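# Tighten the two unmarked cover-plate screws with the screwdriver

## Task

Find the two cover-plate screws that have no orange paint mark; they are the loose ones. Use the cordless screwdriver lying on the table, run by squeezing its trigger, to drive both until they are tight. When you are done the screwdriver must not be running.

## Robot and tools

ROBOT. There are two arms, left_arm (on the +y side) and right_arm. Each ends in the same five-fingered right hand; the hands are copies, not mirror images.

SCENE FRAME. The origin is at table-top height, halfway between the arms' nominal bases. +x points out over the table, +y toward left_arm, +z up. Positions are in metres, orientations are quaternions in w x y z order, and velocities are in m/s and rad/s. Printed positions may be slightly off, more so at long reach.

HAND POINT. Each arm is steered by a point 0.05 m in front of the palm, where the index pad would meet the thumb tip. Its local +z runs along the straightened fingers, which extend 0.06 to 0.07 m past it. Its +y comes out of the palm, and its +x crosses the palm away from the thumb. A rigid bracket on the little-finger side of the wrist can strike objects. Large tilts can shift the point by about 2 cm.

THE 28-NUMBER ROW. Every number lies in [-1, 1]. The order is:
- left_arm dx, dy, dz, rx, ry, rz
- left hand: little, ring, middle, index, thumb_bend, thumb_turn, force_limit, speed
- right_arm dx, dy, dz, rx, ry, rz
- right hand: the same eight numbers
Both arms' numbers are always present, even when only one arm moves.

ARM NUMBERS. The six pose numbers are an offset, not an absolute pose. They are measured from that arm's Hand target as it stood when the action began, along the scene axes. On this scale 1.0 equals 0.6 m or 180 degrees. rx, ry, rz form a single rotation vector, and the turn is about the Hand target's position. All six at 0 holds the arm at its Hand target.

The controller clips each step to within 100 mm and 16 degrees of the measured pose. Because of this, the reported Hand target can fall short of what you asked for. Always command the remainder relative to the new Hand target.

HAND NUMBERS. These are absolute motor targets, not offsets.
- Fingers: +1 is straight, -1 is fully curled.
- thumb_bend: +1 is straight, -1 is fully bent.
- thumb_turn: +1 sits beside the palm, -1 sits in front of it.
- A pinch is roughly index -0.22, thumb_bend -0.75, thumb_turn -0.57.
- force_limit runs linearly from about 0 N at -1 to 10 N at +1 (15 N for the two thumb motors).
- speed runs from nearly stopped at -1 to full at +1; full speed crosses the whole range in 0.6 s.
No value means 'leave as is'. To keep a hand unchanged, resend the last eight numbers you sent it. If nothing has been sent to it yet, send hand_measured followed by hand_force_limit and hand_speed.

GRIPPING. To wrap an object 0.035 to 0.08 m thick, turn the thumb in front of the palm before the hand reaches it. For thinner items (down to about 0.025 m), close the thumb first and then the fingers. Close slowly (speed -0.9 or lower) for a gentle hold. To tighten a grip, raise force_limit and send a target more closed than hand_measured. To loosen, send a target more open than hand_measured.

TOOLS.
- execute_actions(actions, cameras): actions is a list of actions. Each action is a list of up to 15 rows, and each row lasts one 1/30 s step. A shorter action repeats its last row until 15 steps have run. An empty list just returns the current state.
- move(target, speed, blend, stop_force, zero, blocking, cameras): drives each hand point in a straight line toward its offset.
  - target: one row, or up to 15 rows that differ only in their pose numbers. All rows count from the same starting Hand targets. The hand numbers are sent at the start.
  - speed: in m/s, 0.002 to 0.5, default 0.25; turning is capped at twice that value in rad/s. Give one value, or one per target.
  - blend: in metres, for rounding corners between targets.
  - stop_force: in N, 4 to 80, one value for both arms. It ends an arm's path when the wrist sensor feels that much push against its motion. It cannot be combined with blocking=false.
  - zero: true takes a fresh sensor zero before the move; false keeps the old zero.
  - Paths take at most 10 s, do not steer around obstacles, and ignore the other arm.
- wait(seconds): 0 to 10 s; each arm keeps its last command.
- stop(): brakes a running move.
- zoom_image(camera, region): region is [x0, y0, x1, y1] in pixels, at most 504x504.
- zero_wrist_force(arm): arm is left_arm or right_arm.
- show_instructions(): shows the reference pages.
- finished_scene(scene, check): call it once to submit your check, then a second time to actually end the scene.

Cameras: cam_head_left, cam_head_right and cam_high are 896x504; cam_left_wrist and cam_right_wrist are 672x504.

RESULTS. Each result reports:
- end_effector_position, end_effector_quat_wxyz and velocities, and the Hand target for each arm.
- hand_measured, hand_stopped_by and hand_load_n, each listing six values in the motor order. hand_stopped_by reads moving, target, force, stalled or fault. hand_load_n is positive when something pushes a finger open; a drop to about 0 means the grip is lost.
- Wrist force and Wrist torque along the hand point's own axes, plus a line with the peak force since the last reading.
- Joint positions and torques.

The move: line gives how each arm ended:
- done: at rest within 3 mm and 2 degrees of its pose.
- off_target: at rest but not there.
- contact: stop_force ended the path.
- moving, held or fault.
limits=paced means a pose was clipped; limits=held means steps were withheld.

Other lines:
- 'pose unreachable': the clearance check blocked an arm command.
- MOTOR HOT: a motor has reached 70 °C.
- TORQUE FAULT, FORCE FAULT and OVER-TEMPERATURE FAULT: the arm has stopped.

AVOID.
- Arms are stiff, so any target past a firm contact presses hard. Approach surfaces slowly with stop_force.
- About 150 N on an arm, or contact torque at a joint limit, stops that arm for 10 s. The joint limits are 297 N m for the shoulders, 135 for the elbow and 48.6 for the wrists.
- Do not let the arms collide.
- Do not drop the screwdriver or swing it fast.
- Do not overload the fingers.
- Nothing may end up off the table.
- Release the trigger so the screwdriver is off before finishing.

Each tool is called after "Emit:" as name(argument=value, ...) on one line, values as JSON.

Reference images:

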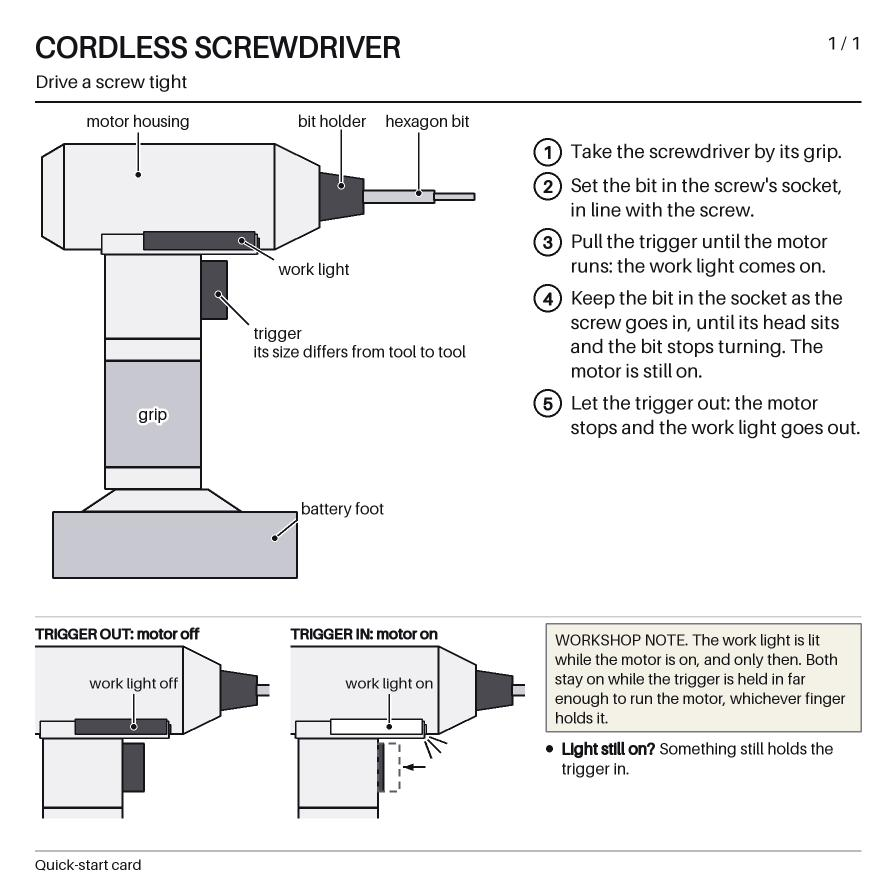

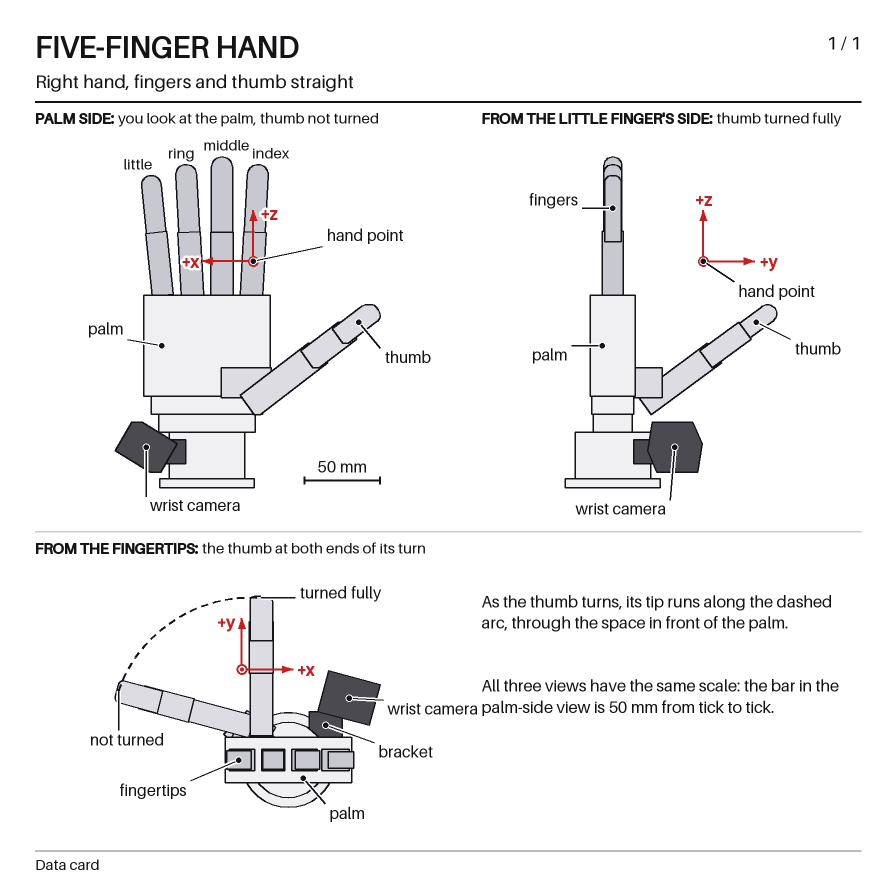

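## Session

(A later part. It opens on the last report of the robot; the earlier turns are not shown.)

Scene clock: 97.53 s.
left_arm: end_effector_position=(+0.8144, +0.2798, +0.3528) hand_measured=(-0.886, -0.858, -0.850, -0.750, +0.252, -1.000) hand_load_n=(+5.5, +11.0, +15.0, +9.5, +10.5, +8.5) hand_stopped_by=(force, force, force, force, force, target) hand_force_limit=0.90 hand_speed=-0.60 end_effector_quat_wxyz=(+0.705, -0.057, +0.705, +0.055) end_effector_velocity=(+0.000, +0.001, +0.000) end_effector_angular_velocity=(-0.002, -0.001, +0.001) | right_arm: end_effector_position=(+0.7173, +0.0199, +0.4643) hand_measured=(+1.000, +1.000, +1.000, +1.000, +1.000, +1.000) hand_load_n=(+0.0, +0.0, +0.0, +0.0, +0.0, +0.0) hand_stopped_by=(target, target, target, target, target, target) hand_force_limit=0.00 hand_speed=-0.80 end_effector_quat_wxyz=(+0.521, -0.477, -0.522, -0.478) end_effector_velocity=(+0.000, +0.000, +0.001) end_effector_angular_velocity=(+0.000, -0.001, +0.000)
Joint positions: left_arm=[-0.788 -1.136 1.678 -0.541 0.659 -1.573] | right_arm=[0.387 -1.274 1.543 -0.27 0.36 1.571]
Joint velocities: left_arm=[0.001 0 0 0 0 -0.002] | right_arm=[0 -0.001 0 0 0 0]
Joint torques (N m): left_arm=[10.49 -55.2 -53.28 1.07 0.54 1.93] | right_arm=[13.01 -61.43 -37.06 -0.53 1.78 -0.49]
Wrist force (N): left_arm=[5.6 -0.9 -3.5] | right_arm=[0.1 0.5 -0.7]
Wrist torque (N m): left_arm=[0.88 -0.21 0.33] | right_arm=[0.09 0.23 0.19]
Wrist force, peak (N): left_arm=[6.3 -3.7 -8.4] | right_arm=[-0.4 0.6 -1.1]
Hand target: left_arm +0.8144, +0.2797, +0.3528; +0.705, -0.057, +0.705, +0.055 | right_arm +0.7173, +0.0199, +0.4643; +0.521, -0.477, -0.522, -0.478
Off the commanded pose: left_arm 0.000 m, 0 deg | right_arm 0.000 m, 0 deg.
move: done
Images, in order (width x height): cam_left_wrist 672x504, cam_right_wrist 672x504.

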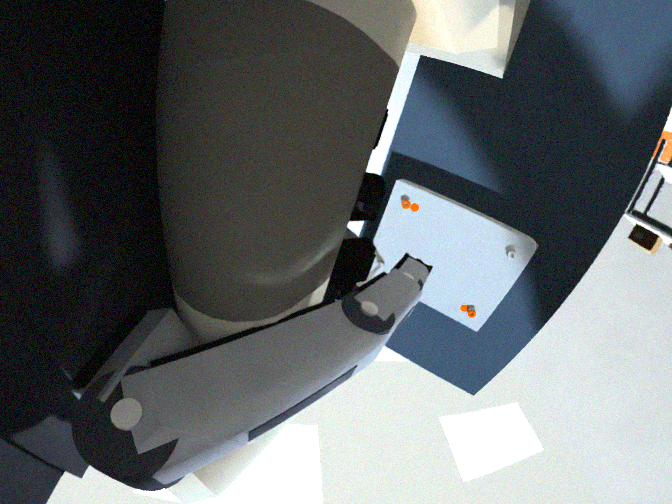

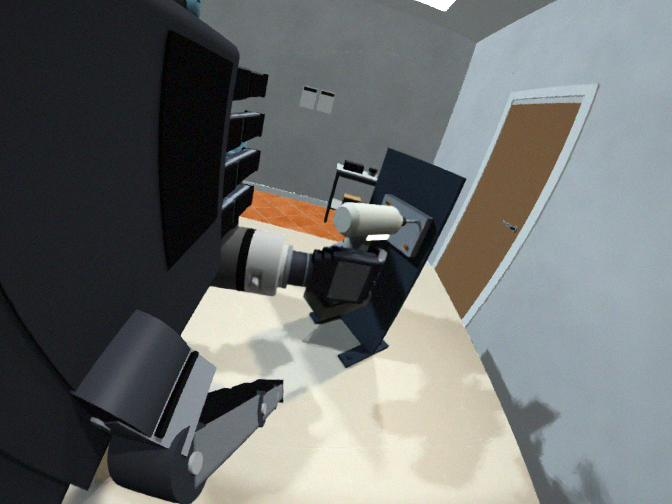

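Emit:
wait(seconds=0.7, cameras=[])

Emit:
move(target=[0.0016,0.00125,0,0,0,0,-1,-1,-0.97,-1,-1,-1,0.9,-0.6,0,0,0,0,0,0,1,1,1,1,1,1,0,-0.8], speed=0.004, cameras=["cam_left_wrist","cam_right_wrist"])

Emit:
zoom_image(camera="cam_right_wrist", region=[390, 200, 440, 250])

Emit:
zoom_image(camera="cam_left_wrist", region=[350, 235, 410, 295])

Scene clock: 98.50 s.
left_arm: end_effector_position=(+0.8144, +0.2798, +0.3528) hand_measured=(-0.886, -0.858, -0.850, -0.750, +0.252, -1.000) hand_load_n=(+5.0, +11.0, +15.5, +9.5, +10.5, +8.5) hand_stopped_by=(force, force, force, force, force, target) hand_force_limit=0.90 hand_speed=-0.60 end_effector_quat_wxyz=(+0.705, -0.057, +0.705, +0.055) end_effector_velocity=(+0.000, +0.001, +0.001) end_effector_angular_velocity=(+0.001, +0.000, +0.001) | right_arm: end_effector_position=(+0.7173, +0.0199, +0.4643) hand_measured=(+1.000, +1.000, +1.000, +1.000, +1.000, +1.000) hand_load_n=(+0.0, +0.0, +0.0, +0.0, +0.0, +0.0) hand_stopped_by=(target, target, target, target, target, target) hand_force_limit=0.00 hand_speed=-0.80 end_effector_quat_wxyz=(+0.521, -0.477, -0.522, -0.478) end_effector_velocity=(+0.000, +0.000, +0.000) end_effector_angular_velocity=(+0.000, -0.001, +0.000)
Joint positions: left_arm=[-0.788 -1.136 1.678 -0.541 0.659 -1.573] | right_arm=[0.387 -1.274 1.543 -0.27 0.36 1.571]
Joint velocities: left_arm=[0.001 -0.001 0 0.001 0 0.001] | right_arm=[0 0 0 -0.001 0 0]
Joint torques (N m): left_arm=[0.79 -62.61 -48.6 -0.8 -1.84 2.41] | right_arm=[11.21 -61.1 -37.09 -0.76 1.58 -0.54]
Wrist force (N): left_arm=[5.6 0.2 -2.1] | right_arm=[-0.1 0.6 -0.8]
Wrist torque (N m): left_arm=[0.87 -0.10 0.28] | right_arm=[0.12 0.27 0.18]
Wrist force, peak (N): left_arm=[6.2 -1.7 -4.1] | right_arm=[-0.1 0.2 -1.2]
Hand target: left_arm +0.8144, +0.2797, +0.3528; +0.705, -0.057, +0.705, +0.055 | right_arm +0.7173, +0.0199, +0.4643; +0.521, -0.477, -0.522, -0.478
Off the commanded pose: left_arm 0.000 m, 0 deg | right_arm 0.000 m, 0 deg.
wait: 0.70 s; at rest from the start
No camera images: "cameras" was empty.

Scene clock: 99.20 s.
left_arm: end_effector_position=(+0.8154, +0.2805, +0.3528) hand_measured=(-0.886, -0.858, -0.850, -0.750, +0.252, -1.000) hand_load_n=(+5.5, +11.0, +15.5, +9.5, +10.5, +8.0) hand_stopped_by=(force, force, force, force, force, target) hand_force_limit=0.90 hand_speed=-0.60 end_effector_quat_wxyz=(+0.705, -0.057, +0.705, +0.055) end_effector_velocity=(+0.000, +0.000, +0.000) end_effector_angular_velocity=(-0.002, +0.000, +0.000) | right_arm: end_effector_position=(+0.7173, +0.0199, +0.4643) hand_measured=(+1.000, +1.000, +1.000, +1.000, +1.000, +1.000) hand_load_n=(+0.0, +0.0, +0.0, +0.0, +0.0, +0.0) hand_stopped_by=(target, target, target, target, target, target) hand_force_limit=0.00 hand_speed=-0.80 end_effector_quat_wxyz=(+0.521, -0.477, -0.522, -0.478) end_effector_velocity=(+0.000, +0.000, +0.000) end_effector_angular_velocity=(+0.000, +0.001, +0.000)
Joint positions: left_arm=[-0.786 -1.136 1.677 -0.541 0.661 -1.573] | right_arm=[0.387 -1.274 1.543 -0.27 0.36 1.571]
Joint velocities: left_arm=[0.001 0 0 0 0.001 -0.002] | right_arm=[0 0 0 0 0 0]
Joint torques (N m): left_arm=[9.89 -60.59 -50.77 0.64 -0.82 2.81] | right_arm=[11.67 -61.9 -36.69 -0.91 1.61 -0.49]
Wrist force (N): left_arm=[4.9 0.0 -0.7] | right_arm=[0.0 0.3 -0.8]
Wrist torque (N m): left_arm=[0.81 -0.16 0.29] | right_arm=[0.07 0.24 0.18]
Wrist force, peak (N): left_arm=[7.6 -6.2 -12.5] | right_arm=[-0.3 0.4 -1.1]
Hand target: left_arm +0.8154, +0.2805, +0.3528; +0.705, -0.057, +0.705, +0.055 | right_arm +0.7173, +0.0199, +0.4643; +0.521, -0.477, -0.522, -0.478
Off the commanded pose: left_arm 0.000 m, 0 deg | right_arm 0.000 m, 0 deg.
move: done
Images, in order (width x height): cam_left_wrist 672x504, cam_right_wrist 672x504.

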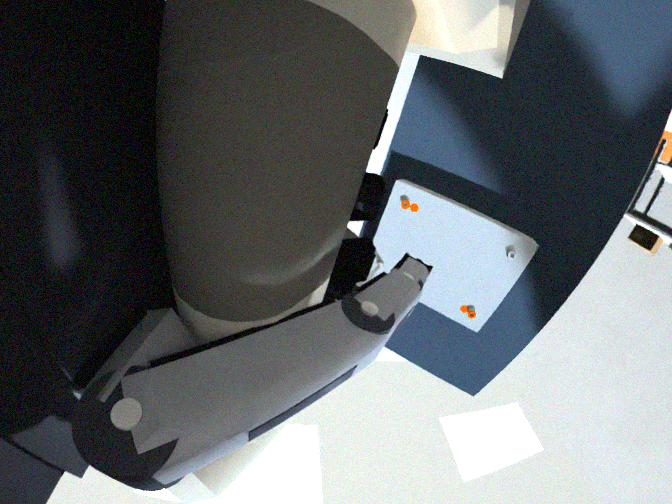

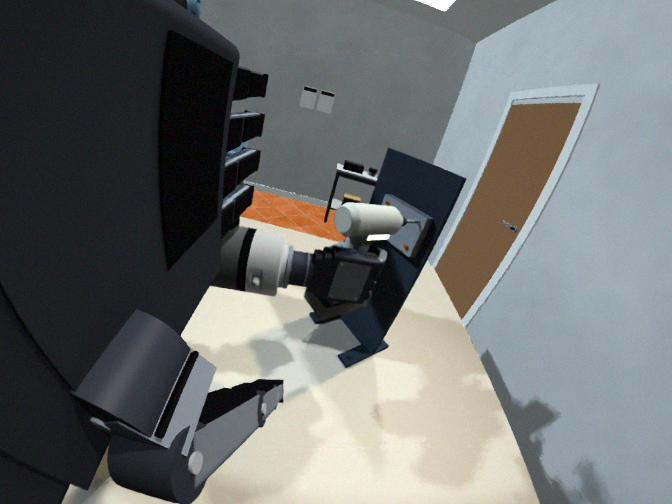

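Scaled by 10.080 from the camera's 672x504 image, which has a finer 960x720 frame.

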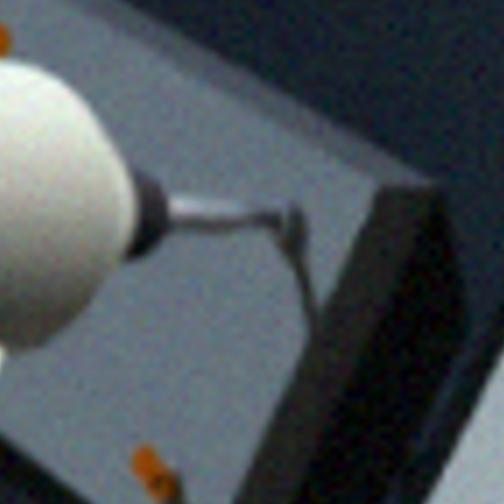

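Scaled by 8.400 from the camera's 672x504 image, which has a finer 960x720 frame.

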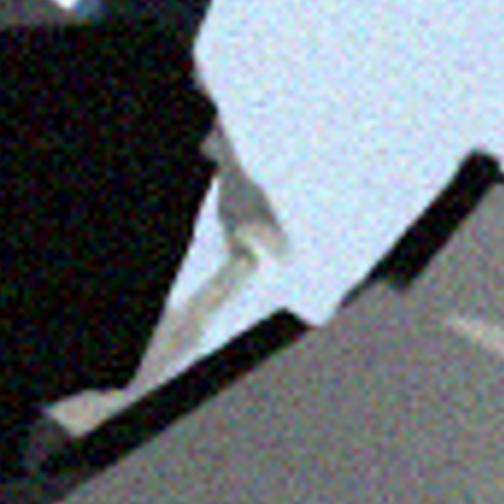

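Emit:
move(target=[0.002,0.00156,0,0,0,0,-1,-1,-0.97,-1,-1,-1,0.9,-0.6,0,0,0,0,0,0,1,1,1,1,1,1,0,-0.8], speed=0.003, cameras=["cam_left_wrist","cam_right_wrist"])

Emit:
wait(seconds=0.7, cameras=["cam_left_wrist","cam_right_wrist"])

Emit:
zoom_image(camera="cam_right_wrist", region=[390, 200, 440, 250])

Emit:
zoom_image(camera="cam_left_wrist", region=[350, 235, 410, 295])

Scene clock: 100.10 s.
left_arm: end_effector_position=(+0.8166, +0.2814, +0.3527) hand_measured=(-0.886, -0.858, -0.850, -0.750, +0.252, -1.000) hand_load_n=(+5.5, +10.0, +13.5, +9.5, +12.5, +5.0) hand_stopped_by=(force, force, force, force, force, target) hand_force_limit=0.90 hand_speed=-0.60 end_effector_quat_wxyz=(+0.705, -0.057, +0.705, +0.055) end_effector_velocity=(+0.000, +0.000, -0.001) end_effector_angular_velocity=(+0.003, +0.001, +0.001) | right_arm: end_effector_position=(+0.7173, +0.0199, +0.4643) hand_measured=(+1.000, +1.000, +1.000, +1.000, +1.000, +1.000) hand_load_n=(+0.0, +0.5, +0.0, +0.0, +0.0, +0.0) hand_stopped_by=(target, target, target, target, target, target) hand_force_limit=0.00 hand_speed=-0.80 end_effector_quat_wxyz=(+0.521, -0.477, -0.522, -0.478) end_effector_velocity=(+0.000, +0.000, +0.001) end_effector_angular_velocity=(+0.001, -0.002, +0.000)
Joint positions: left_arm=[-0.784 -1.135 1.676 -0.541 0.663 -1.573] | right_arm=[0.387 -1.274 1.543 -0.27 0.36 1.571]
Joint velocities: left_arm=[0.001 0.001 0 0 0 0.002] | right_arm=[0 0 0 -0.002 0 0]
Joint torques (N m): left_arm=[24.96 -66.18 -58.81 0.92 -0.31 3.45] | right_arm=[11.01 -62.22 -37.19 -1.26 1.52 -0.46]
Wrist force (N): left_arm=[14.4 -8.7 -22.2] | right_arm=[-0.3 0.3 -0.8]
Wrist torque (N m): left_arm=[0.68 -0.68 -0.54] | right_arm=[0.08 0.29 0.16]
Wrist force, peak (N): left_arm=[14.4 -8.7 -22.2] | right_arm=[0.2 0.7 -1.2]
Hand target: left_arm +0.8166, +0.2814, +0.3528; +0.705, -0.057, +0.705, +0.055 | right_arm +0.7173, +0.0199, +0.4643; +0.521, -0.477, -0.522, -0.478
Off the commanded pose: left_arm 0.000 m, 0 deg | right_arm 0.000 m, 0 deg.
move: done
Images, in order (width x height): cam_left_wrist 672x504, cam_right_wrist 672x504.

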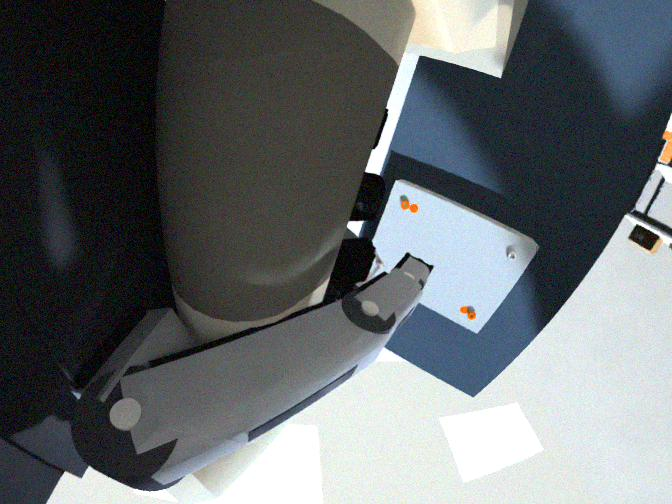

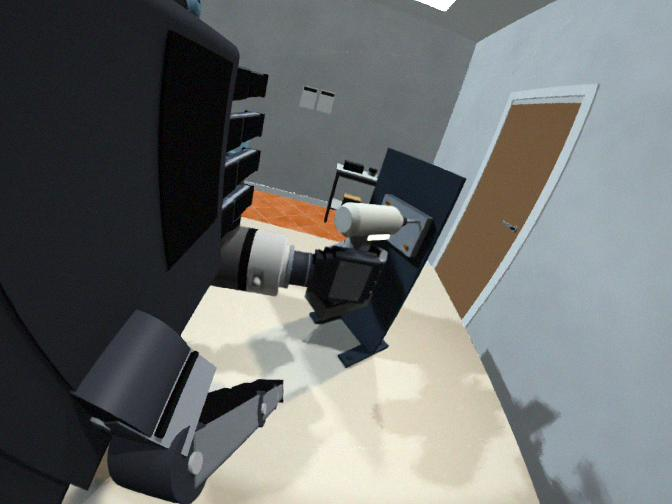

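Scene clock: 100.80 s.
left_arm: end_effector_position=(+0.8166, +0.2814, +0.3527) hand_measured=(-0.886, -0.858, -0.850, -0.750, +0.252, -1.000) hand_load_n=(+5.5, +10.0, +13.5, +9.5, +12.5, +5.0) hand_stopped_by=(force, force, force, force, force, target) hand_force_limit=0.90 hand_speed=-0.60 end_effector_quat_wxyz=(+0.705, -0.057, +0.705, +0.055) end_effector_velocity=(+0.000, +0.000, +0.000) end_effector_angular_velocity=(-0.002, -0.001, +0.000) | right_arm: end_effector_position=(+0.7173, +0.0199, +0.4643) hand_measured=(+1.000, +1.000, +1.000, +1.000, +1.000, +1.000) hand_load_n=(+0.0, +0.0, +0.0, +0.0, +0.0, +0.0) hand_stopped_by=(target, target, target, target, target, target) hand_force_limit=0.00 hand_speed=-0.80 end_effector_quat_wxyz=(+0.521, -0.477, -0.522, -0.478) end_effector_velocity=(+0.000, +0.000, +0.000) end_effector_angular_velocity=(+0.000, +0.000, +0.000)
Joint positions: left_arm=[-0.784 -1.135 1.676 -0.541 0.663 -1.573] | right_arm=[0.387 -1.274 1.543 -0.27 0.36 1.571]
Joint velocities: left_arm=[0 0 0 0 0 -0.002] | right_arm=[0 0 0 0 0 0]
Joint torques (N m): left_arm=[29.63 -72.44 -58.74 -0.01 -3.27 3.19] | right_arm=[12.06 -62.11 -36.96 -1.38 1.45 -0.55]
Wrist force (N): left_arm=[15.0 -9.0 -23.1] | right_arm=[-0.2 0.6 -0.7]
Wrist torque (N m): left_arm=[0.70 -0.68 -0.53] | right_arm=[0.11 0.27 0.18]
Wrist force, peak (N): left_arm=[14.8 -8.9 -23.4] | right_arm=[-0.3 0.8 -0.8]
Hand target: left_arm +0.8166, +0.2814, +0.3528; +0.705, -0.057, +0.705, +0.055 | right_arm +0.7173, +0.0199, +0.4643; +0.521, -0.477, -0.522, -0.478
Off the commanded pose: left_arm 0.000 m, 0 deg | right_arm 0.000 m, 0 deg.
wait: 0.70 s; at rest by 0.17 s
Images, in order (width x height): cam_left_wrist 672x504, cam_right_wrist 672x504.

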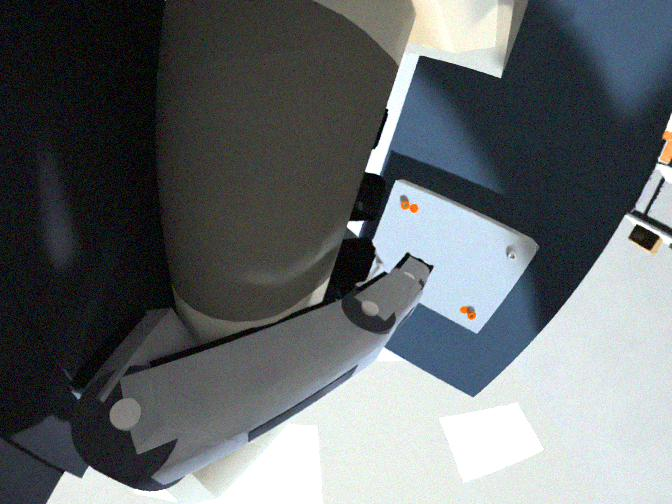

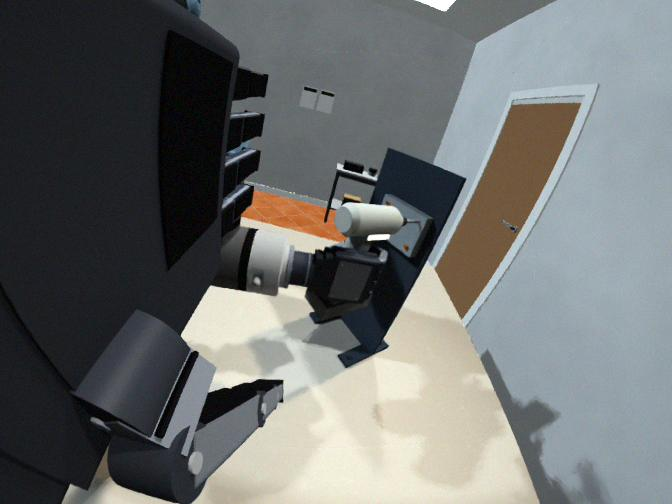

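Scaled by 10.080 from the camera's 672x504 image, which has a finer 960x720 frame.

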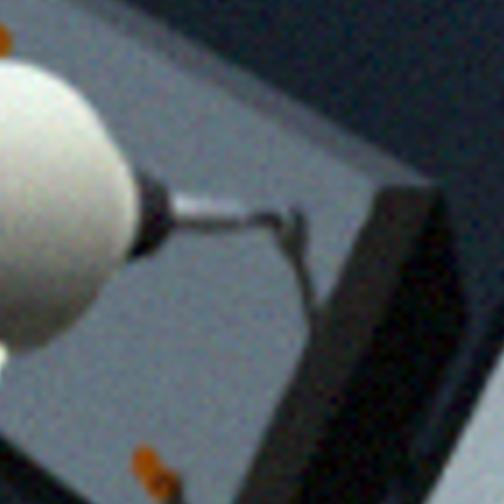

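Scaled by 8.400 from the camera's 672x504 image, which has a finer 960x720 frame.

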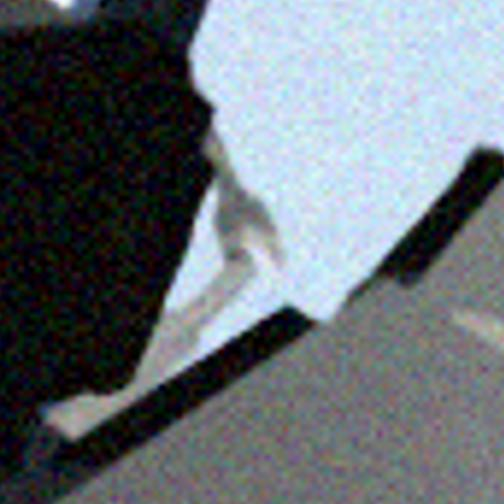

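Emit:
wait(seconds=0.8, cameras=[])

Emit:
move(target=[-0.0004,-0.0003,0,0,0,0,-1,-1,-0.97,-0.4,-1,-1,0.7,-0.8,0,0,0,0,0,0,1,1,1,1,1,1,0,-0.8], speed=0.01, cameras=["cam_right_wrist"])

Emit:
move(target=[-0.0394,-0.0308,0,0,0,0,-1,-1,-0.97,-0.4,-1,-1,0.7,-0.8,0,0,0,0,0,0,1,1,1,1,1,1,0,-0.8], speed=0.05, cameras=["cam_right_wrist","cam_left_wrist"])

Emit:
zoom_image(camera="cam_right_wrist", region=[405, 208, 435, 238])

Emit:
zoom_image(camera="cam_right_wrist", region=[365, 180, 445, 260])

Emit:
zoom_image(camera="cam_left_wrist", region=[370, 180, 530, 300])

Scene clock: 101.83 s.
left_arm: end_effector_position=(+0.8166, +0.2814, +0.3527) hand_measured=(-0.886, -0.858, -0.850, -0.750, +0.252, -1.000) hand_load_n=(+5.5, +10.0, +13.5, +9.5, +12.5, +4.5) hand_stopped_by=(force, force, force, force, force, target) hand_force_limit=0.90 hand_speed=-0.60 end_effector_quat_wxyz=(+0.705, -0.057, +0.705, +0.055) end_effector_velocity=(+0.000, +0.000, +0.000) end_effector_angular_velocity=(+0.002, +0.000, -0.001) | right_arm: end_effector_position=(+0.7173, +0.0199, +0.4643) hand_measured=(+1.000, +1.000, +1.000, +1.000, +1.000, +1.000) hand_load_n=(+0.0, +0.0, +0.0, +0.0, +0.0, +0.0) hand_stopped_by=(target, target, target, target, target, target) hand_force_limit=0.00 hand_speed=-0.80 end_effector_quat_wxyz=(+0.521, -0.477, -0.522, -0.478) end_effector_velocity=(+0.000, +0.000, +0.000) end_effector_angular_velocity=(+0.000, +0.000, +0.000)
Joint positions: left_arm=[-0.784 -1.135 1.676 -0.541 0.663 -1.573] | right_arm=[0.387 -1.274 1.543 -0.27 0.36 1.571]
Joint velocities: left_arm=[0 0 0 0 0.001 0.002] | right_arm=[0 0 0 0 0 0]
Joint torques (N m): left_arm=[26.23 -88.57 -58.53 -0.73 -3.98 3.76] | right_arm=[9.96 -61.32 -37.67 -1.81 1.35 -0.49]
Wrist force (N): left_arm=[14.9 -9.4 -23.5] | right_arm=[0.2 0.8 -0.6]
Wrist torque (N m): left_arm=[0.70 -0.67 -0.53] | right_arm=[0.13 0.21 0.20]
Wrist force, peak (N): left_arm=[14.9 -9.1 -23.8] | right_arm=[-0.4 0.9 -0.9]
Hand target: left_arm +0.8166, +0.2814, +0.3528; +0.705, -0.057, +0.705, +0.055 | right_arm +0.7173, +0.0199, +0.4643; +0.521, -0.477, -0.522, -0.478
Off the commanded pose: left_arm 0.000 m, 0 deg | right_arm 0.000 m, 0 deg.
wait: 0.80 s; at rest from the start
No camera images: "cameras" was empty.

Scene clock: 103.17 s.
left_arm: end_effector_position=(+0.8163, +0.2813, +0.3528) hand_measured=(-0.886, -0.858, -0.850, -0.400, +0.252, -1.000) hand_load_n=(+5.0, +10.5, +15.0, +0.0, +11.5, +7.0) hand_stopped_by=(force, force, force, target, force, target) hand_force_limit=0.70 hand_speed=-0.80 end_effector_quat_wxyz=(+0.705, -0.057, +0.705, +0.055) end_effector_velocity=(+0.000, +0.001, +0.000) end_effector_angular_velocity=(-0.001, +0.000, +0.001) | right_arm: end_effector_position=(+0.7173, +0.0199, +0.4643) hand_measured=(+1.000, +1.000, +1.000, +1.000, +1.000, +1.000) hand_load_n=(+0.0, +0.0, +0.0, +0.0, +0.0, +0.0) hand_stopped_by=(target, target, target, target, target, target) hand_force_limit=0.00 hand_speed=-0.80 end_effector_quat_wxyz=(+0.521, -0.477, -0.522, -0.478) end_effector_velocity=(+0.000, +0.000, +0.001) end_effector_angular_velocity=(+0.001, -0.002, +0.000)
Joint positions: left_arm=[-0.784 -1.135 1.676 -0.541 0.662 -1.573] | right_arm=[0.387 -1.274 1.543 -0.27 0.36 1.571]
Joint velocities: left_arm=[0.001 0 0 0 0 -0.001] | right_arm=[0 -0.001 0 -0.001 0 0]
Joint torques (N m): left_arm=[-14.11 -82.76 -29.14 -4.56 0.81 3.95] | right_arm=[10.33 -62.91 -37.31 -2.04 1.5 -0.44]
Wrist force (N): left_arm=[5.0 3.7 -0.9] | right_arm=[0.0 0.6 -0.9]
Wrist torque (N m): left_arm=[0.54 -0.15 0.13] | right_arm=[0.12 0.26 0.19]
Wrist force, peak (N): left_arm=[15.3 -9.4 -24.0] | right_arm=[0.4 0.7 -1.2]
Hand target: left_arm +0.8163, +0.2812, +0.3528; +0.705, -0.057, +0.705, +0.055 | right_arm +0.7173, +0.0199, +0.4643; +0.521, -0.477, -0.522, -0.478
Off the commanded pose: left_arm 0.000 m, 0 deg | right_arm 0.000 m, 0 deg.
move: done
Images, in order (width x height): cam_right_wrist 672x504.

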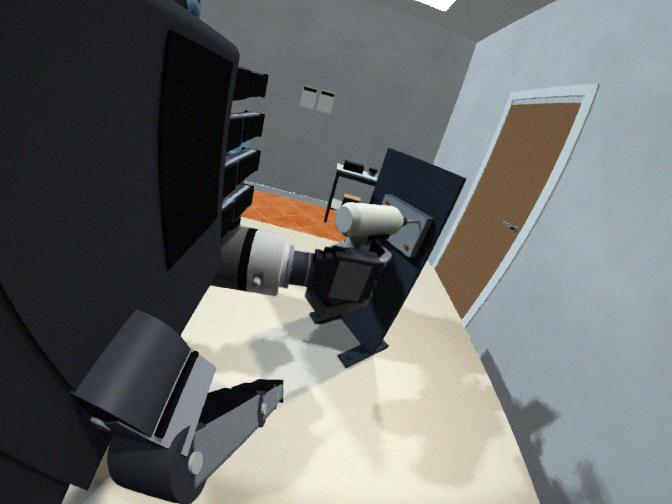

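Scene clock: 104.03 s.
left_arm: end_effector_position=(+0.7924, +0.2628, +0.3528) hand_measured=(-0.886, -0.858, -0.850, -0.400, +0.252, -1.000) hand_load_n=(+4.0, +10.5, +16.0, +0.0, +10.0, +9.0) hand_stopped_by=(force, force, force, target, force, target) hand_force_limit=0.70 hand_speed=-0.80 end_effector_quat_wxyz=(+0.705, -0.057, +0.705, +0.055) end_effector_velocity=(+0.002, +0.003, +0.000) end_effector_angular_velocity=(-0.001, +0.000, +0.000) | right_arm: end_effector_position=(+0.7173, +0.0199, +0.4643) hand_measured=(+1.000, +1.000, +1.000, +1.000, +1.000, +1.000) hand_load_n=(+0.0, +0.0, -0.5, +0.0, +0.0, +0.0) hand_stopped_by=(target, target, target, target, target, target) hand_force_limit=0.00 hand_speed=-0.80 end_effector_quat_wxyz=(+0.521, -0.477, -0.522, -0.478) end_effector_velocity=(+0.000, +0.000, +0.001) end_effector_angular_velocity=(+0.000, -0.001, +0.000)
Joint positions: left_arm=[-0.825 -1.151 1.7 -0.549 0.622 -1.573] | right_arm=[0.387 -1.274 1.543 -0.27 0.36 1.571]
Joint velocities: left_arm=[0.005 0 0 0 0.004 -0.001] | right_arm=[0 -0.001 0 0 0 0]
Joint torques (N m): left_arm=[3.52 -57.36 -51.96 -2.89 1.6 -1.9] | right_arm=[8.4 -62.83 -37.36 -2.05 1.18 -0.37]
Wrist force (N): left_arm=[5.9 3.5 -0.8] | right_arm=[0.1 0.1 -0.9]
Wrist torque (N m): left_arm=[0.59 0.06 0.07] | right_arm=[0.04 0.24 0.18]
Wrist force, peak (N): left_arm=[6.6 3.5 -0.6] | right_arm=[-0.1 0.7 -1.1]
Hand target: left_arm +0.7926, +0.2628, +0.3528; +0.705, -0.057, +0.705, +0.055 | right_arm +0.7173, +0.0199, +0.4643; +0.521, -0.477, -0.522, -0.478
Off the commanded pose: left_arm 0.000 m, 0 deg | right_arm 0.000 m, 0 deg.
move: done
Images, in order (width x height): cam_left_wrist 672x504, cam_right_wrist 672x504.

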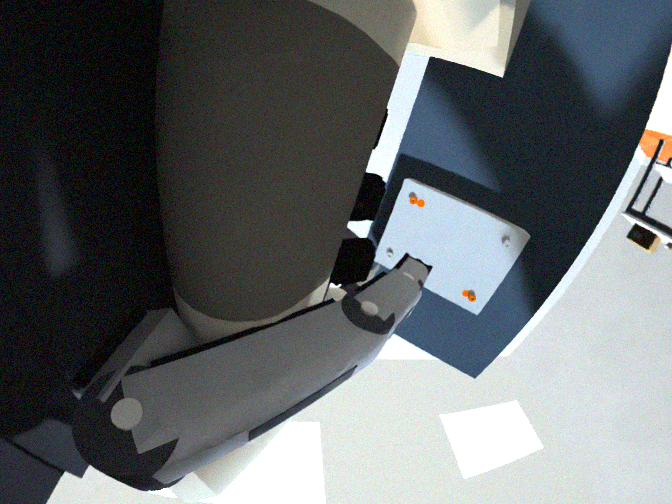

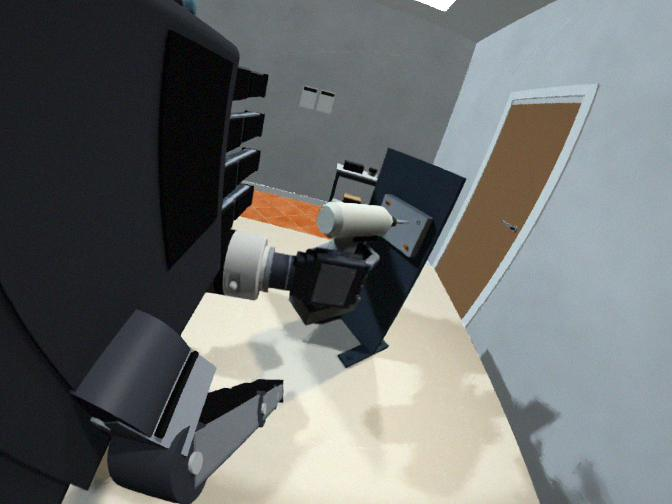

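Scaled by 16.800 from the camera's 672x504 image, which has a finer 960x720 frame.

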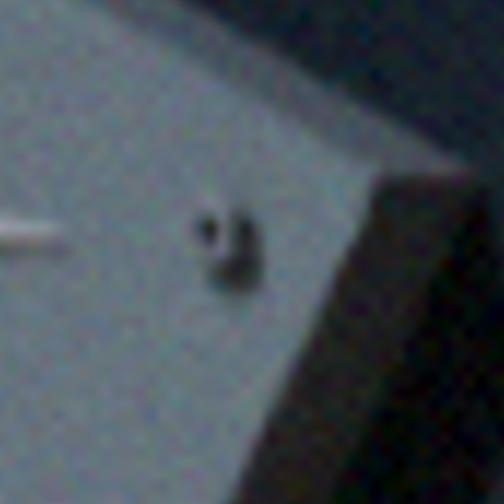

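Scaled by 6.300 from the camera's 672x504 image, which has a finer 960x720 frame.

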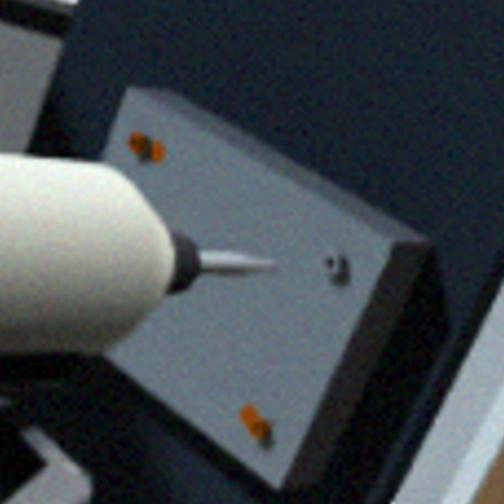

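Scaled by 3.150 from the camera's 672x504 image, which has a finer 960x720 frame.

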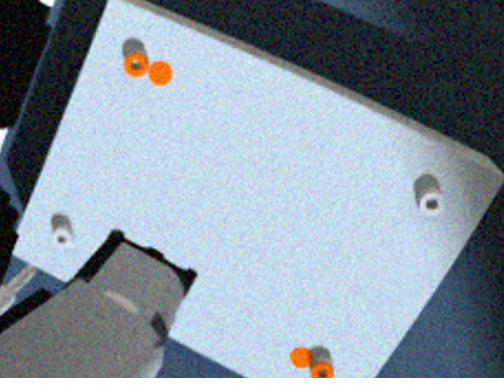

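Emit:
move(target=[[-0.05,-0.04,0,0,0,0,-1,-1,-0.97,-0.4,-1,-1,0.7,-0.8,0,-0.05,0,0,0,0,1,1,1,1,1,1,0,-0.8],[-0.114,-0.08,-0.1,0,0,0.0056,-1,-1,-0.97,-0.4,-1,-1,0.7,-0.8,0,-0.1,0,0,0,0,1,1,1,1,1,1,0,-0.8],[-0.114,-0.08,-0.338,0,0,0.0111,-1,-1,-0.97,-0.4,-1,-1,0.7,-0.8,0,-0.1,0,0,0,0,1,1,1,1,1,1,0,-0.8]], speed=0.12, blend=[0.02,0.03,0])

Scene clock: 106.80 s.
left_arm: end_effector_position=(+0.7237, +0.2152, +0.1497) hand_measured=(-0.886, -0.858, -0.850, -0.400, +0.252, -1.000) hand_load_n=(+4.0, +10.5, +16.0, +0.0, +10.0, +8.5) hand_stopped_by=(force, force, force, target, force, target) hand_force_limit=0.70 hand_speed=-0.80 end_effector_quat_wxyz=(+0.704, -0.069, +0.704, +0.068) end_effector_velocity=(+0.000, +0.001, +0.000) end_effector_angular_velocity=(+0.001, +0.001, +0.001) | right_arm: end_effector_position=(+0.7173, -0.0400, +0.4643) hand_measured=(+1.000, +1.000, +1.000, +1.000, +1.000, +1.000) hand_load_n=(+0.0, +0.5, +0.0, +0.0, +0.0, +0.0) hand_stopped_by=(target, target, target, target, target, target) hand_force_limit=0.00 hand_speed=-0.80 end_effector_quat_wxyz=(+0.521, -0.477, -0.521, -0.478) end_effector_velocity=(+0.000, +0.000, +0.000) end_effector_angular_velocity=(+0.000, +0.000, +0.000)
Joint positions: left_arm=[-0.943 -0.955 1.839 -0.883 0.468 -1.573] | right_arm=[0.309 -1.333 1.619 -0.288 0.282 1.572]
Joint velocities: left_arm=[0.001 0 0 0.002 0 -0.001] | right_arm=[0 0 0 0 0 0]
Joint torques (N m): left_arm=[-3.84 -92.17 -38.95 2.14 1.35 4.15] | right_arm=[14.56 -54.93 -45.45 -0.78 1.39 1.68]
Wrist force (N): left_arm=[5.4 3.5 -0.6] | right_arm=[0.0 0.9 -1.0]
Wrist torque (N m): left_arm=[0.59 0.11 0.02] | right_arm=[0.17 0.26 0.19]
Wrist force, peak (N): left_arm=[8.3 3.5 -0.6] | right_arm=[-0.3 0.7 -1.4]
Hand target: left_arm +0.7238, +0.2151, +0.1498; +0.704, -0.069, +0.704, +0.068 | right_arm +0.7173, -0.0400, +0.4643; +0.521, -0.477, -0.521, -0.478
Off the commanded pose: left_arm 0.001 m, 0 deg | right_arm 0.000 m, 0 deg.
move: done; blend cut to 0.0192 m at target 1

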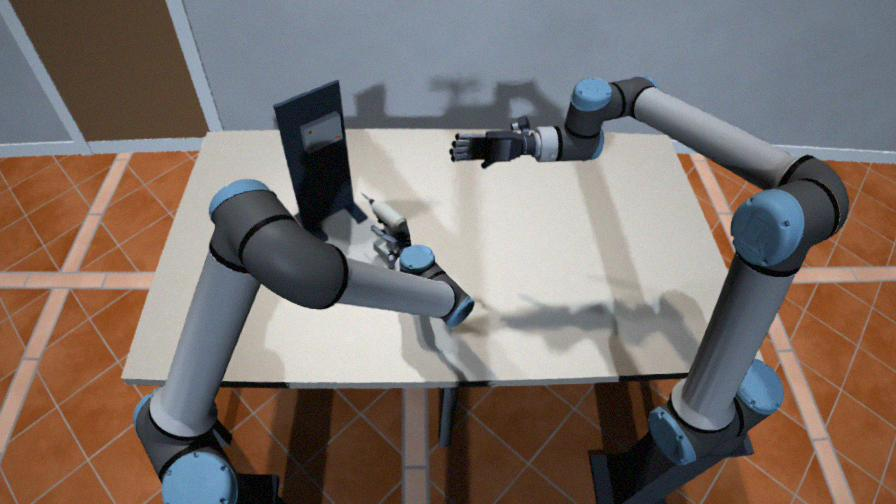

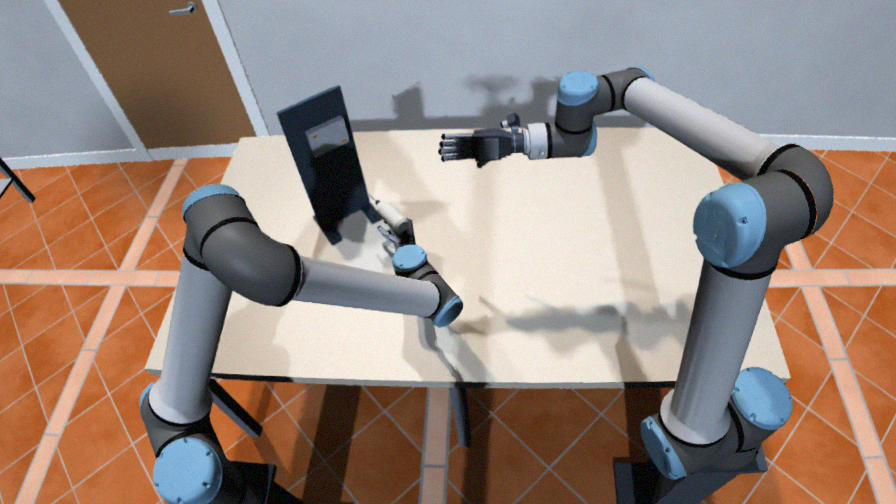

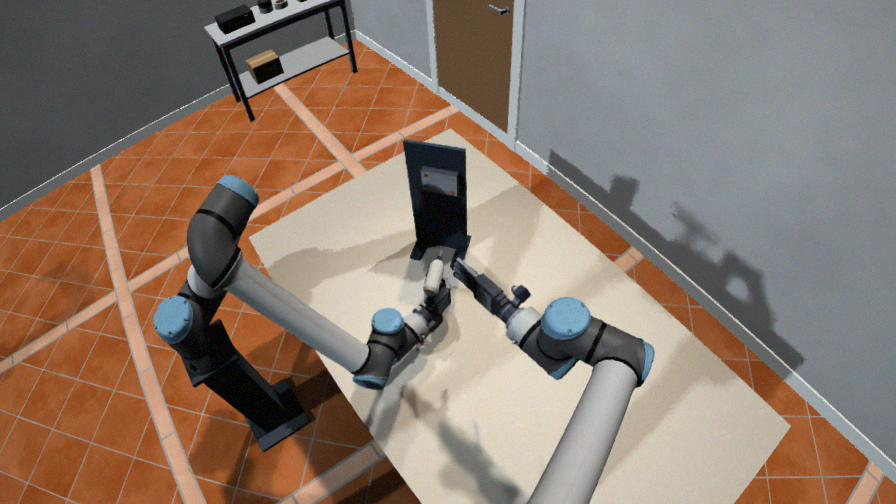

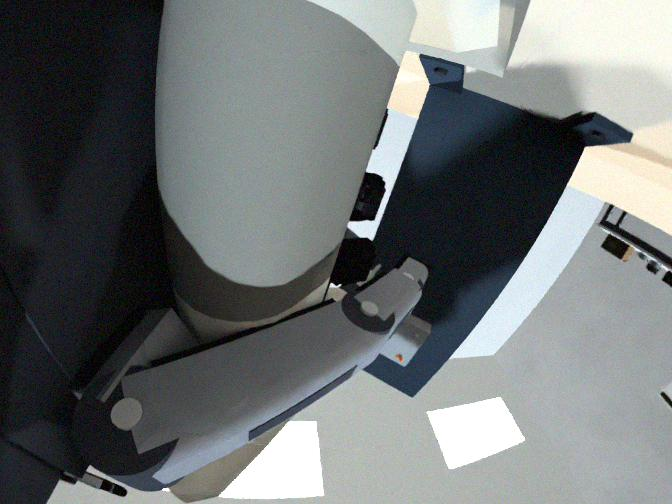

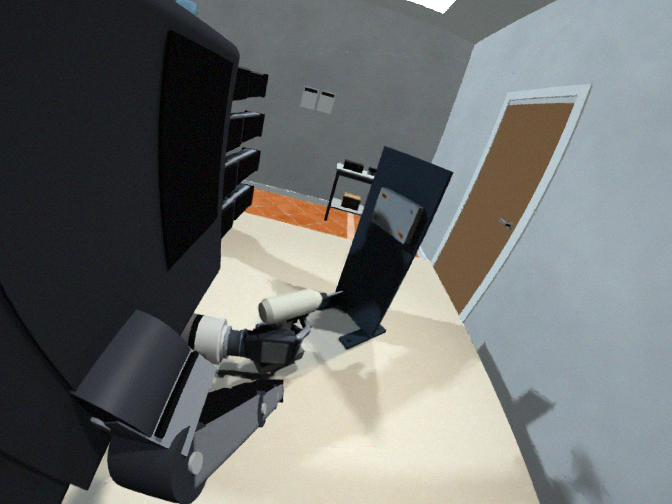

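Emit:
move(target=[-0.05,-0.03,0,0,0,0,-1,-1,-0.97,-0.4,-1,-1,0.7,-0.8,0,0,0,0,0,0,1,1,1,1,1,1,0,-0.8], speed=0.1, cameras=[])

Emit:
move(target=[0,0,-0.075,0,0,0,-1,-1,-0.97,-0.4,-1,-1,0.7,-0.8,0,0,0,0,0,0,1,1,1,1,1,1,0,-0.8], speed=0.012, stop_force=6, cameras=["cam_right_wrist","cam_high"])

Emit:
zoom_image(camera="cam_right_wrist", region=[170, 260, 400, 400])

Scene clock: 107.70 s.
left_arm: end_effector_position=(+0.6936, +0.1972, +0.1499) hand_measured=(-0.886, -0.858, -0.850, -0.400, +0.252, -1.000) hand_load_n=(+4.0, +10.5, +15.5, +0.0, +10.5, +9.0) hand_stopped_by=(force, force, force, target, force, target) hand_force_limit=0.70 hand_speed=-0.80 end_effector_quat_wxyz=(+0.704, -0.069, +0.704, +0.068) end_effector_velocity=(+0.003, +0.003, +0.000) end_effector_angular_velocity=(-0.002, -0.001, +0.001) | right_arm: end_effector_position=(+0.7173, -0.0400, +0.4643) hand_measured=(+1.000, +1.000, +1.000, +1.000, +1.000, +1.000) hand_load_n=(+0.0, +0.0, +0.0, +0.0, +0.0, +0.0) hand_stopped_by=(target, target, target, target, target, target) hand_force_limit=0.00 hand_speed=-0.80 end_effector_quat_wxyz=(+0.521, -0.477, -0.521, -0.478) end_effector_velocity=(+0.000, +0.000, -0.001) end_effector_angular_velocity=(-0.001, +0.002, +0.000)
Joint positions: left_arm=[-0.992 -0.968 1.865 -0.896 0.419 -1.573] | right_arm=[0.309 -1.333 1.619 -0.288 0.282 1.572]
Joint velocities: left_arm=[0.006 0.001 -0.002 -0.001 0.005 -0.001] | right_arm=[0 0.001 0 0.002 0 0]
Joint torques (N m): left_arm=[7.18 -58.95 -41.74 -0.21 2.93 -3.06] | right_arm=[13.04 -55.65 -43.78 1.1 1.3 1.23]
Wrist force (N): left_arm=[6.2 3.9 -0.3] | right_arm=[0.0 0.1 -0.8]
Wrist torque (N m): left_arm=[0.62 0.00 0.08] | right_arm=[0.03 0.25 0.17]
Wrist force, peak (N): left_arm=[6.5 3.9 0.7] | right_arm=[0.1 1.0 -1.2]
Hand target: left_arm +0.6937, +0.1971, +0.1498; +0.704, -0.069, +0.704, +0.068 | right_arm +0.7173, -0.0400, +0.4643; +0.521, -0.477, -0.521, -0.478
Off the commanded pose: left_arm 0.000 m, 0 deg | right_arm 0.000 m, 0 deg.
move: done
No camera images: "cameras" was empty.

Scene clock: 110.93 s.
left_arm: end_effector_position=(+0.6937, +0.1972, +0.1246) hand_measured=(-0.886, -0.858, -0.850, -0.400, +0.252, -1.000) hand_load_n=(+5.0, +11.0, +16.0, +0.0, +10.0, +8.5) hand_stopped_by=(force, force, force, target, force, target) hand_force_limit=0.70 hand_speed=-0.80 end_effector_quat_wxyz=(+0.704, -0.069, +0.704, +0.068) end_effector_velocity=(+0.000, +0.000, -0.001) end_effector_angular_velocity=(+0.001, +0.001, +0.000) | right_arm: end_effector_position=(+0.7173, -0.0400, +0.4643) hand_measured=(+1.000, +1.000, +1.000, +1.000, +1.000, +1.000) hand_load_n=(+0.0, +0.0, +0.0, +0.0, +0.0, +0.0) hand_stopped_by=(target, target, target, target, target, target) hand_force_limit=0.00 hand_speed=-0.80 end_effector_quat_wxyz=(+0.521, -0.477, -0.521, -0.478) end_effector_velocity=(+0.000, +0.000, +0.000) end_effector_angular_velocity=(+0.000, +0.000, +0.000)
Joint positions: left_arm=[-0.992 -0.934 1.868 -0.933 0.419 -1.573] | right_arm=[0.309 -1.333 1.619 -0.288 0.282 1.572]
Joint velocities: left_arm=[0 0.001 0 0.001 0 0] | right_arm=[0 0 0 0.001 0 0]
Joint torques (N m): left_arm=[6.07 -90.38 -23.54 1.42 1.73 -2.59] | right_arm=[13.59 -55.58 -36.93 1.11 1.26 -0.08]
Wrist force (N): left_arm=[4.7 3.7 -0.4] | right_arm=[0.1 0.7 -1.0]
Wrist torque (N m): left_arm=[0.64 0.01 0.01] | right_arm=[0.14 0.24 0.19]
Wrist force, peak (N): left_arm=[6.6 3.9 -0.8] | right_arm=[0.0 1.0 -1.1]
Hand target: left_arm +0.6937, +0.1972, +0.1246; +0.704, -0.069, +0.704, +0.068 | right_arm +0.7173, -0.0400, +0.4643; +0.521, -0.477, -0.521, -0.478
Off the commanded pose: left_arm 0.020 m, 0 deg | right_arm 0.000 m, 0 deg.
move: contact (left_arm)
Images, in order (width x height): cam_high 896x504, cam_right_wrist 672x504.

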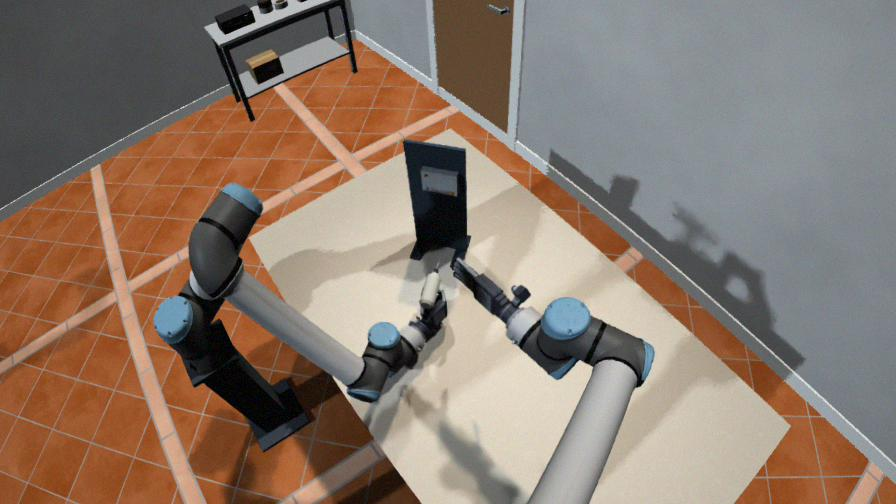

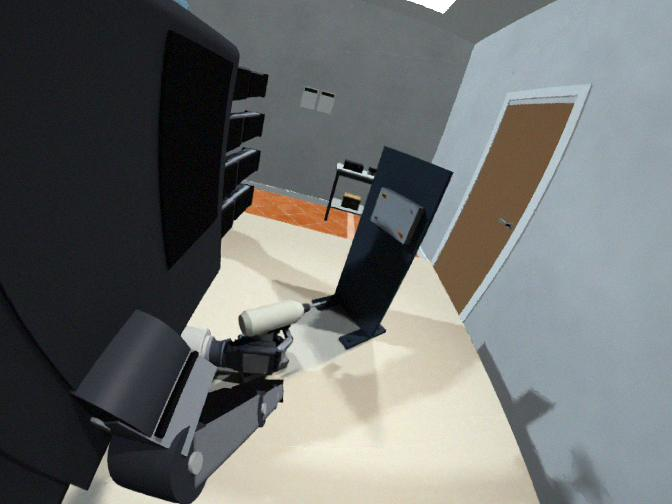

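Scaled by 2.191 from the camera's 672x504 image, which has a finer 960x720 frame.

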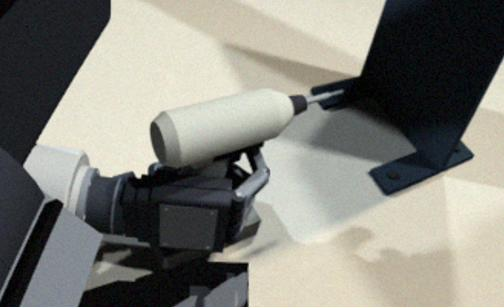

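Emit:
move(target=[0,0,-0.012,0,0,0,-1,-1,-0.97,-0.4,-1,-1,0.7,-0.8,0,0,0,0,0,0,1,1,1,1,1,1,0,-0.8], speed=0.004, stop_force=10, zero=false, cameras=[])

Scene clock: 111.97 s.
left_arm: end_effector_position=(+0.6937, +0.1972, +0.1243) hand_measured=(-0.886, -0.858, -0.850, -0.400, +0.252, -1.000) hand_load_n=(+5.5, +11.0, +16.0, +0.0, +10.5, +8.5) hand_stopped_by=(force, force, force, target, force, target) hand_force_limit=0.70 hand_speed=-0.80 end_effector_quat_wxyz=(+0.704, -0.069, +0.704, +0.068) end_effector_velocity=(+0.000, +0.000, +0.000) end_effector_angular_velocity=(+0.000, +0.000, -0.001) | right_arm: end_effector_position=(+0.7173, -0.0400, +0.4643) hand_measured=(+1.000, +1.000, +1.000, +1.000, +1.000, +1.000) hand_load_n=(+0.0, +0.0, +0.0, +0.0, +0.0, +0.0) hand_stopped_by=(target, target, target, target, target, target) hand_force_limit=0.00 hand_speed=-0.80 end_effector_quat_wxyz=(+0.521, -0.477, -0.521, -0.478) end_effector_velocity=(+0.000, +0.000, +0.000) end_effector_angular_velocity=(+0.000, +0.000, +0.000)
Joint positions: left_arm=[-0.992 -0.934 1.868 -0.934 0.419 -1.573] | right_arm=[0.309 -1.333 1.619 -0.288 0.282 1.572]
Joint velocities: left_arm=[0 0 0 0 0 0] | right_arm=[0 0 0 0 0 0]
Joint torques (N m): left_arm=[6.22 -85.62 -21.87 2.08 0.89 -2.62] | right_arm=[13.02 -56.07 -36.56 0.99 1.25 -0.44]
Wrist force (N): left_arm=[-3.9 3.8 -0.5] | right_arm=[-0.3 0.3 -0.8]
Wrist torque (N m): left_arm=[0.60 -0.21 -0.08] | right_arm=[0.07 0.30 0.16]
Wrist force, peak (N): left_arm=[-8.0 4.6 -3.6] | right_arm=[-0.1 0.6 -1.4]
Hand target: left_arm +0.6937, +0.1972, +0.1243; +0.704, -0.069, +0.704, +0.068 | right_arm +0.7173, -0.0400, +0.4643; +0.521, -0.477, -0.521, -0.478
Off the commanded pose: left_arm 0.007 m, 0 deg | right_arm 0.000 m, 0 deg.
move: contact (left_arm)
No camera images: "cameras" was empty.


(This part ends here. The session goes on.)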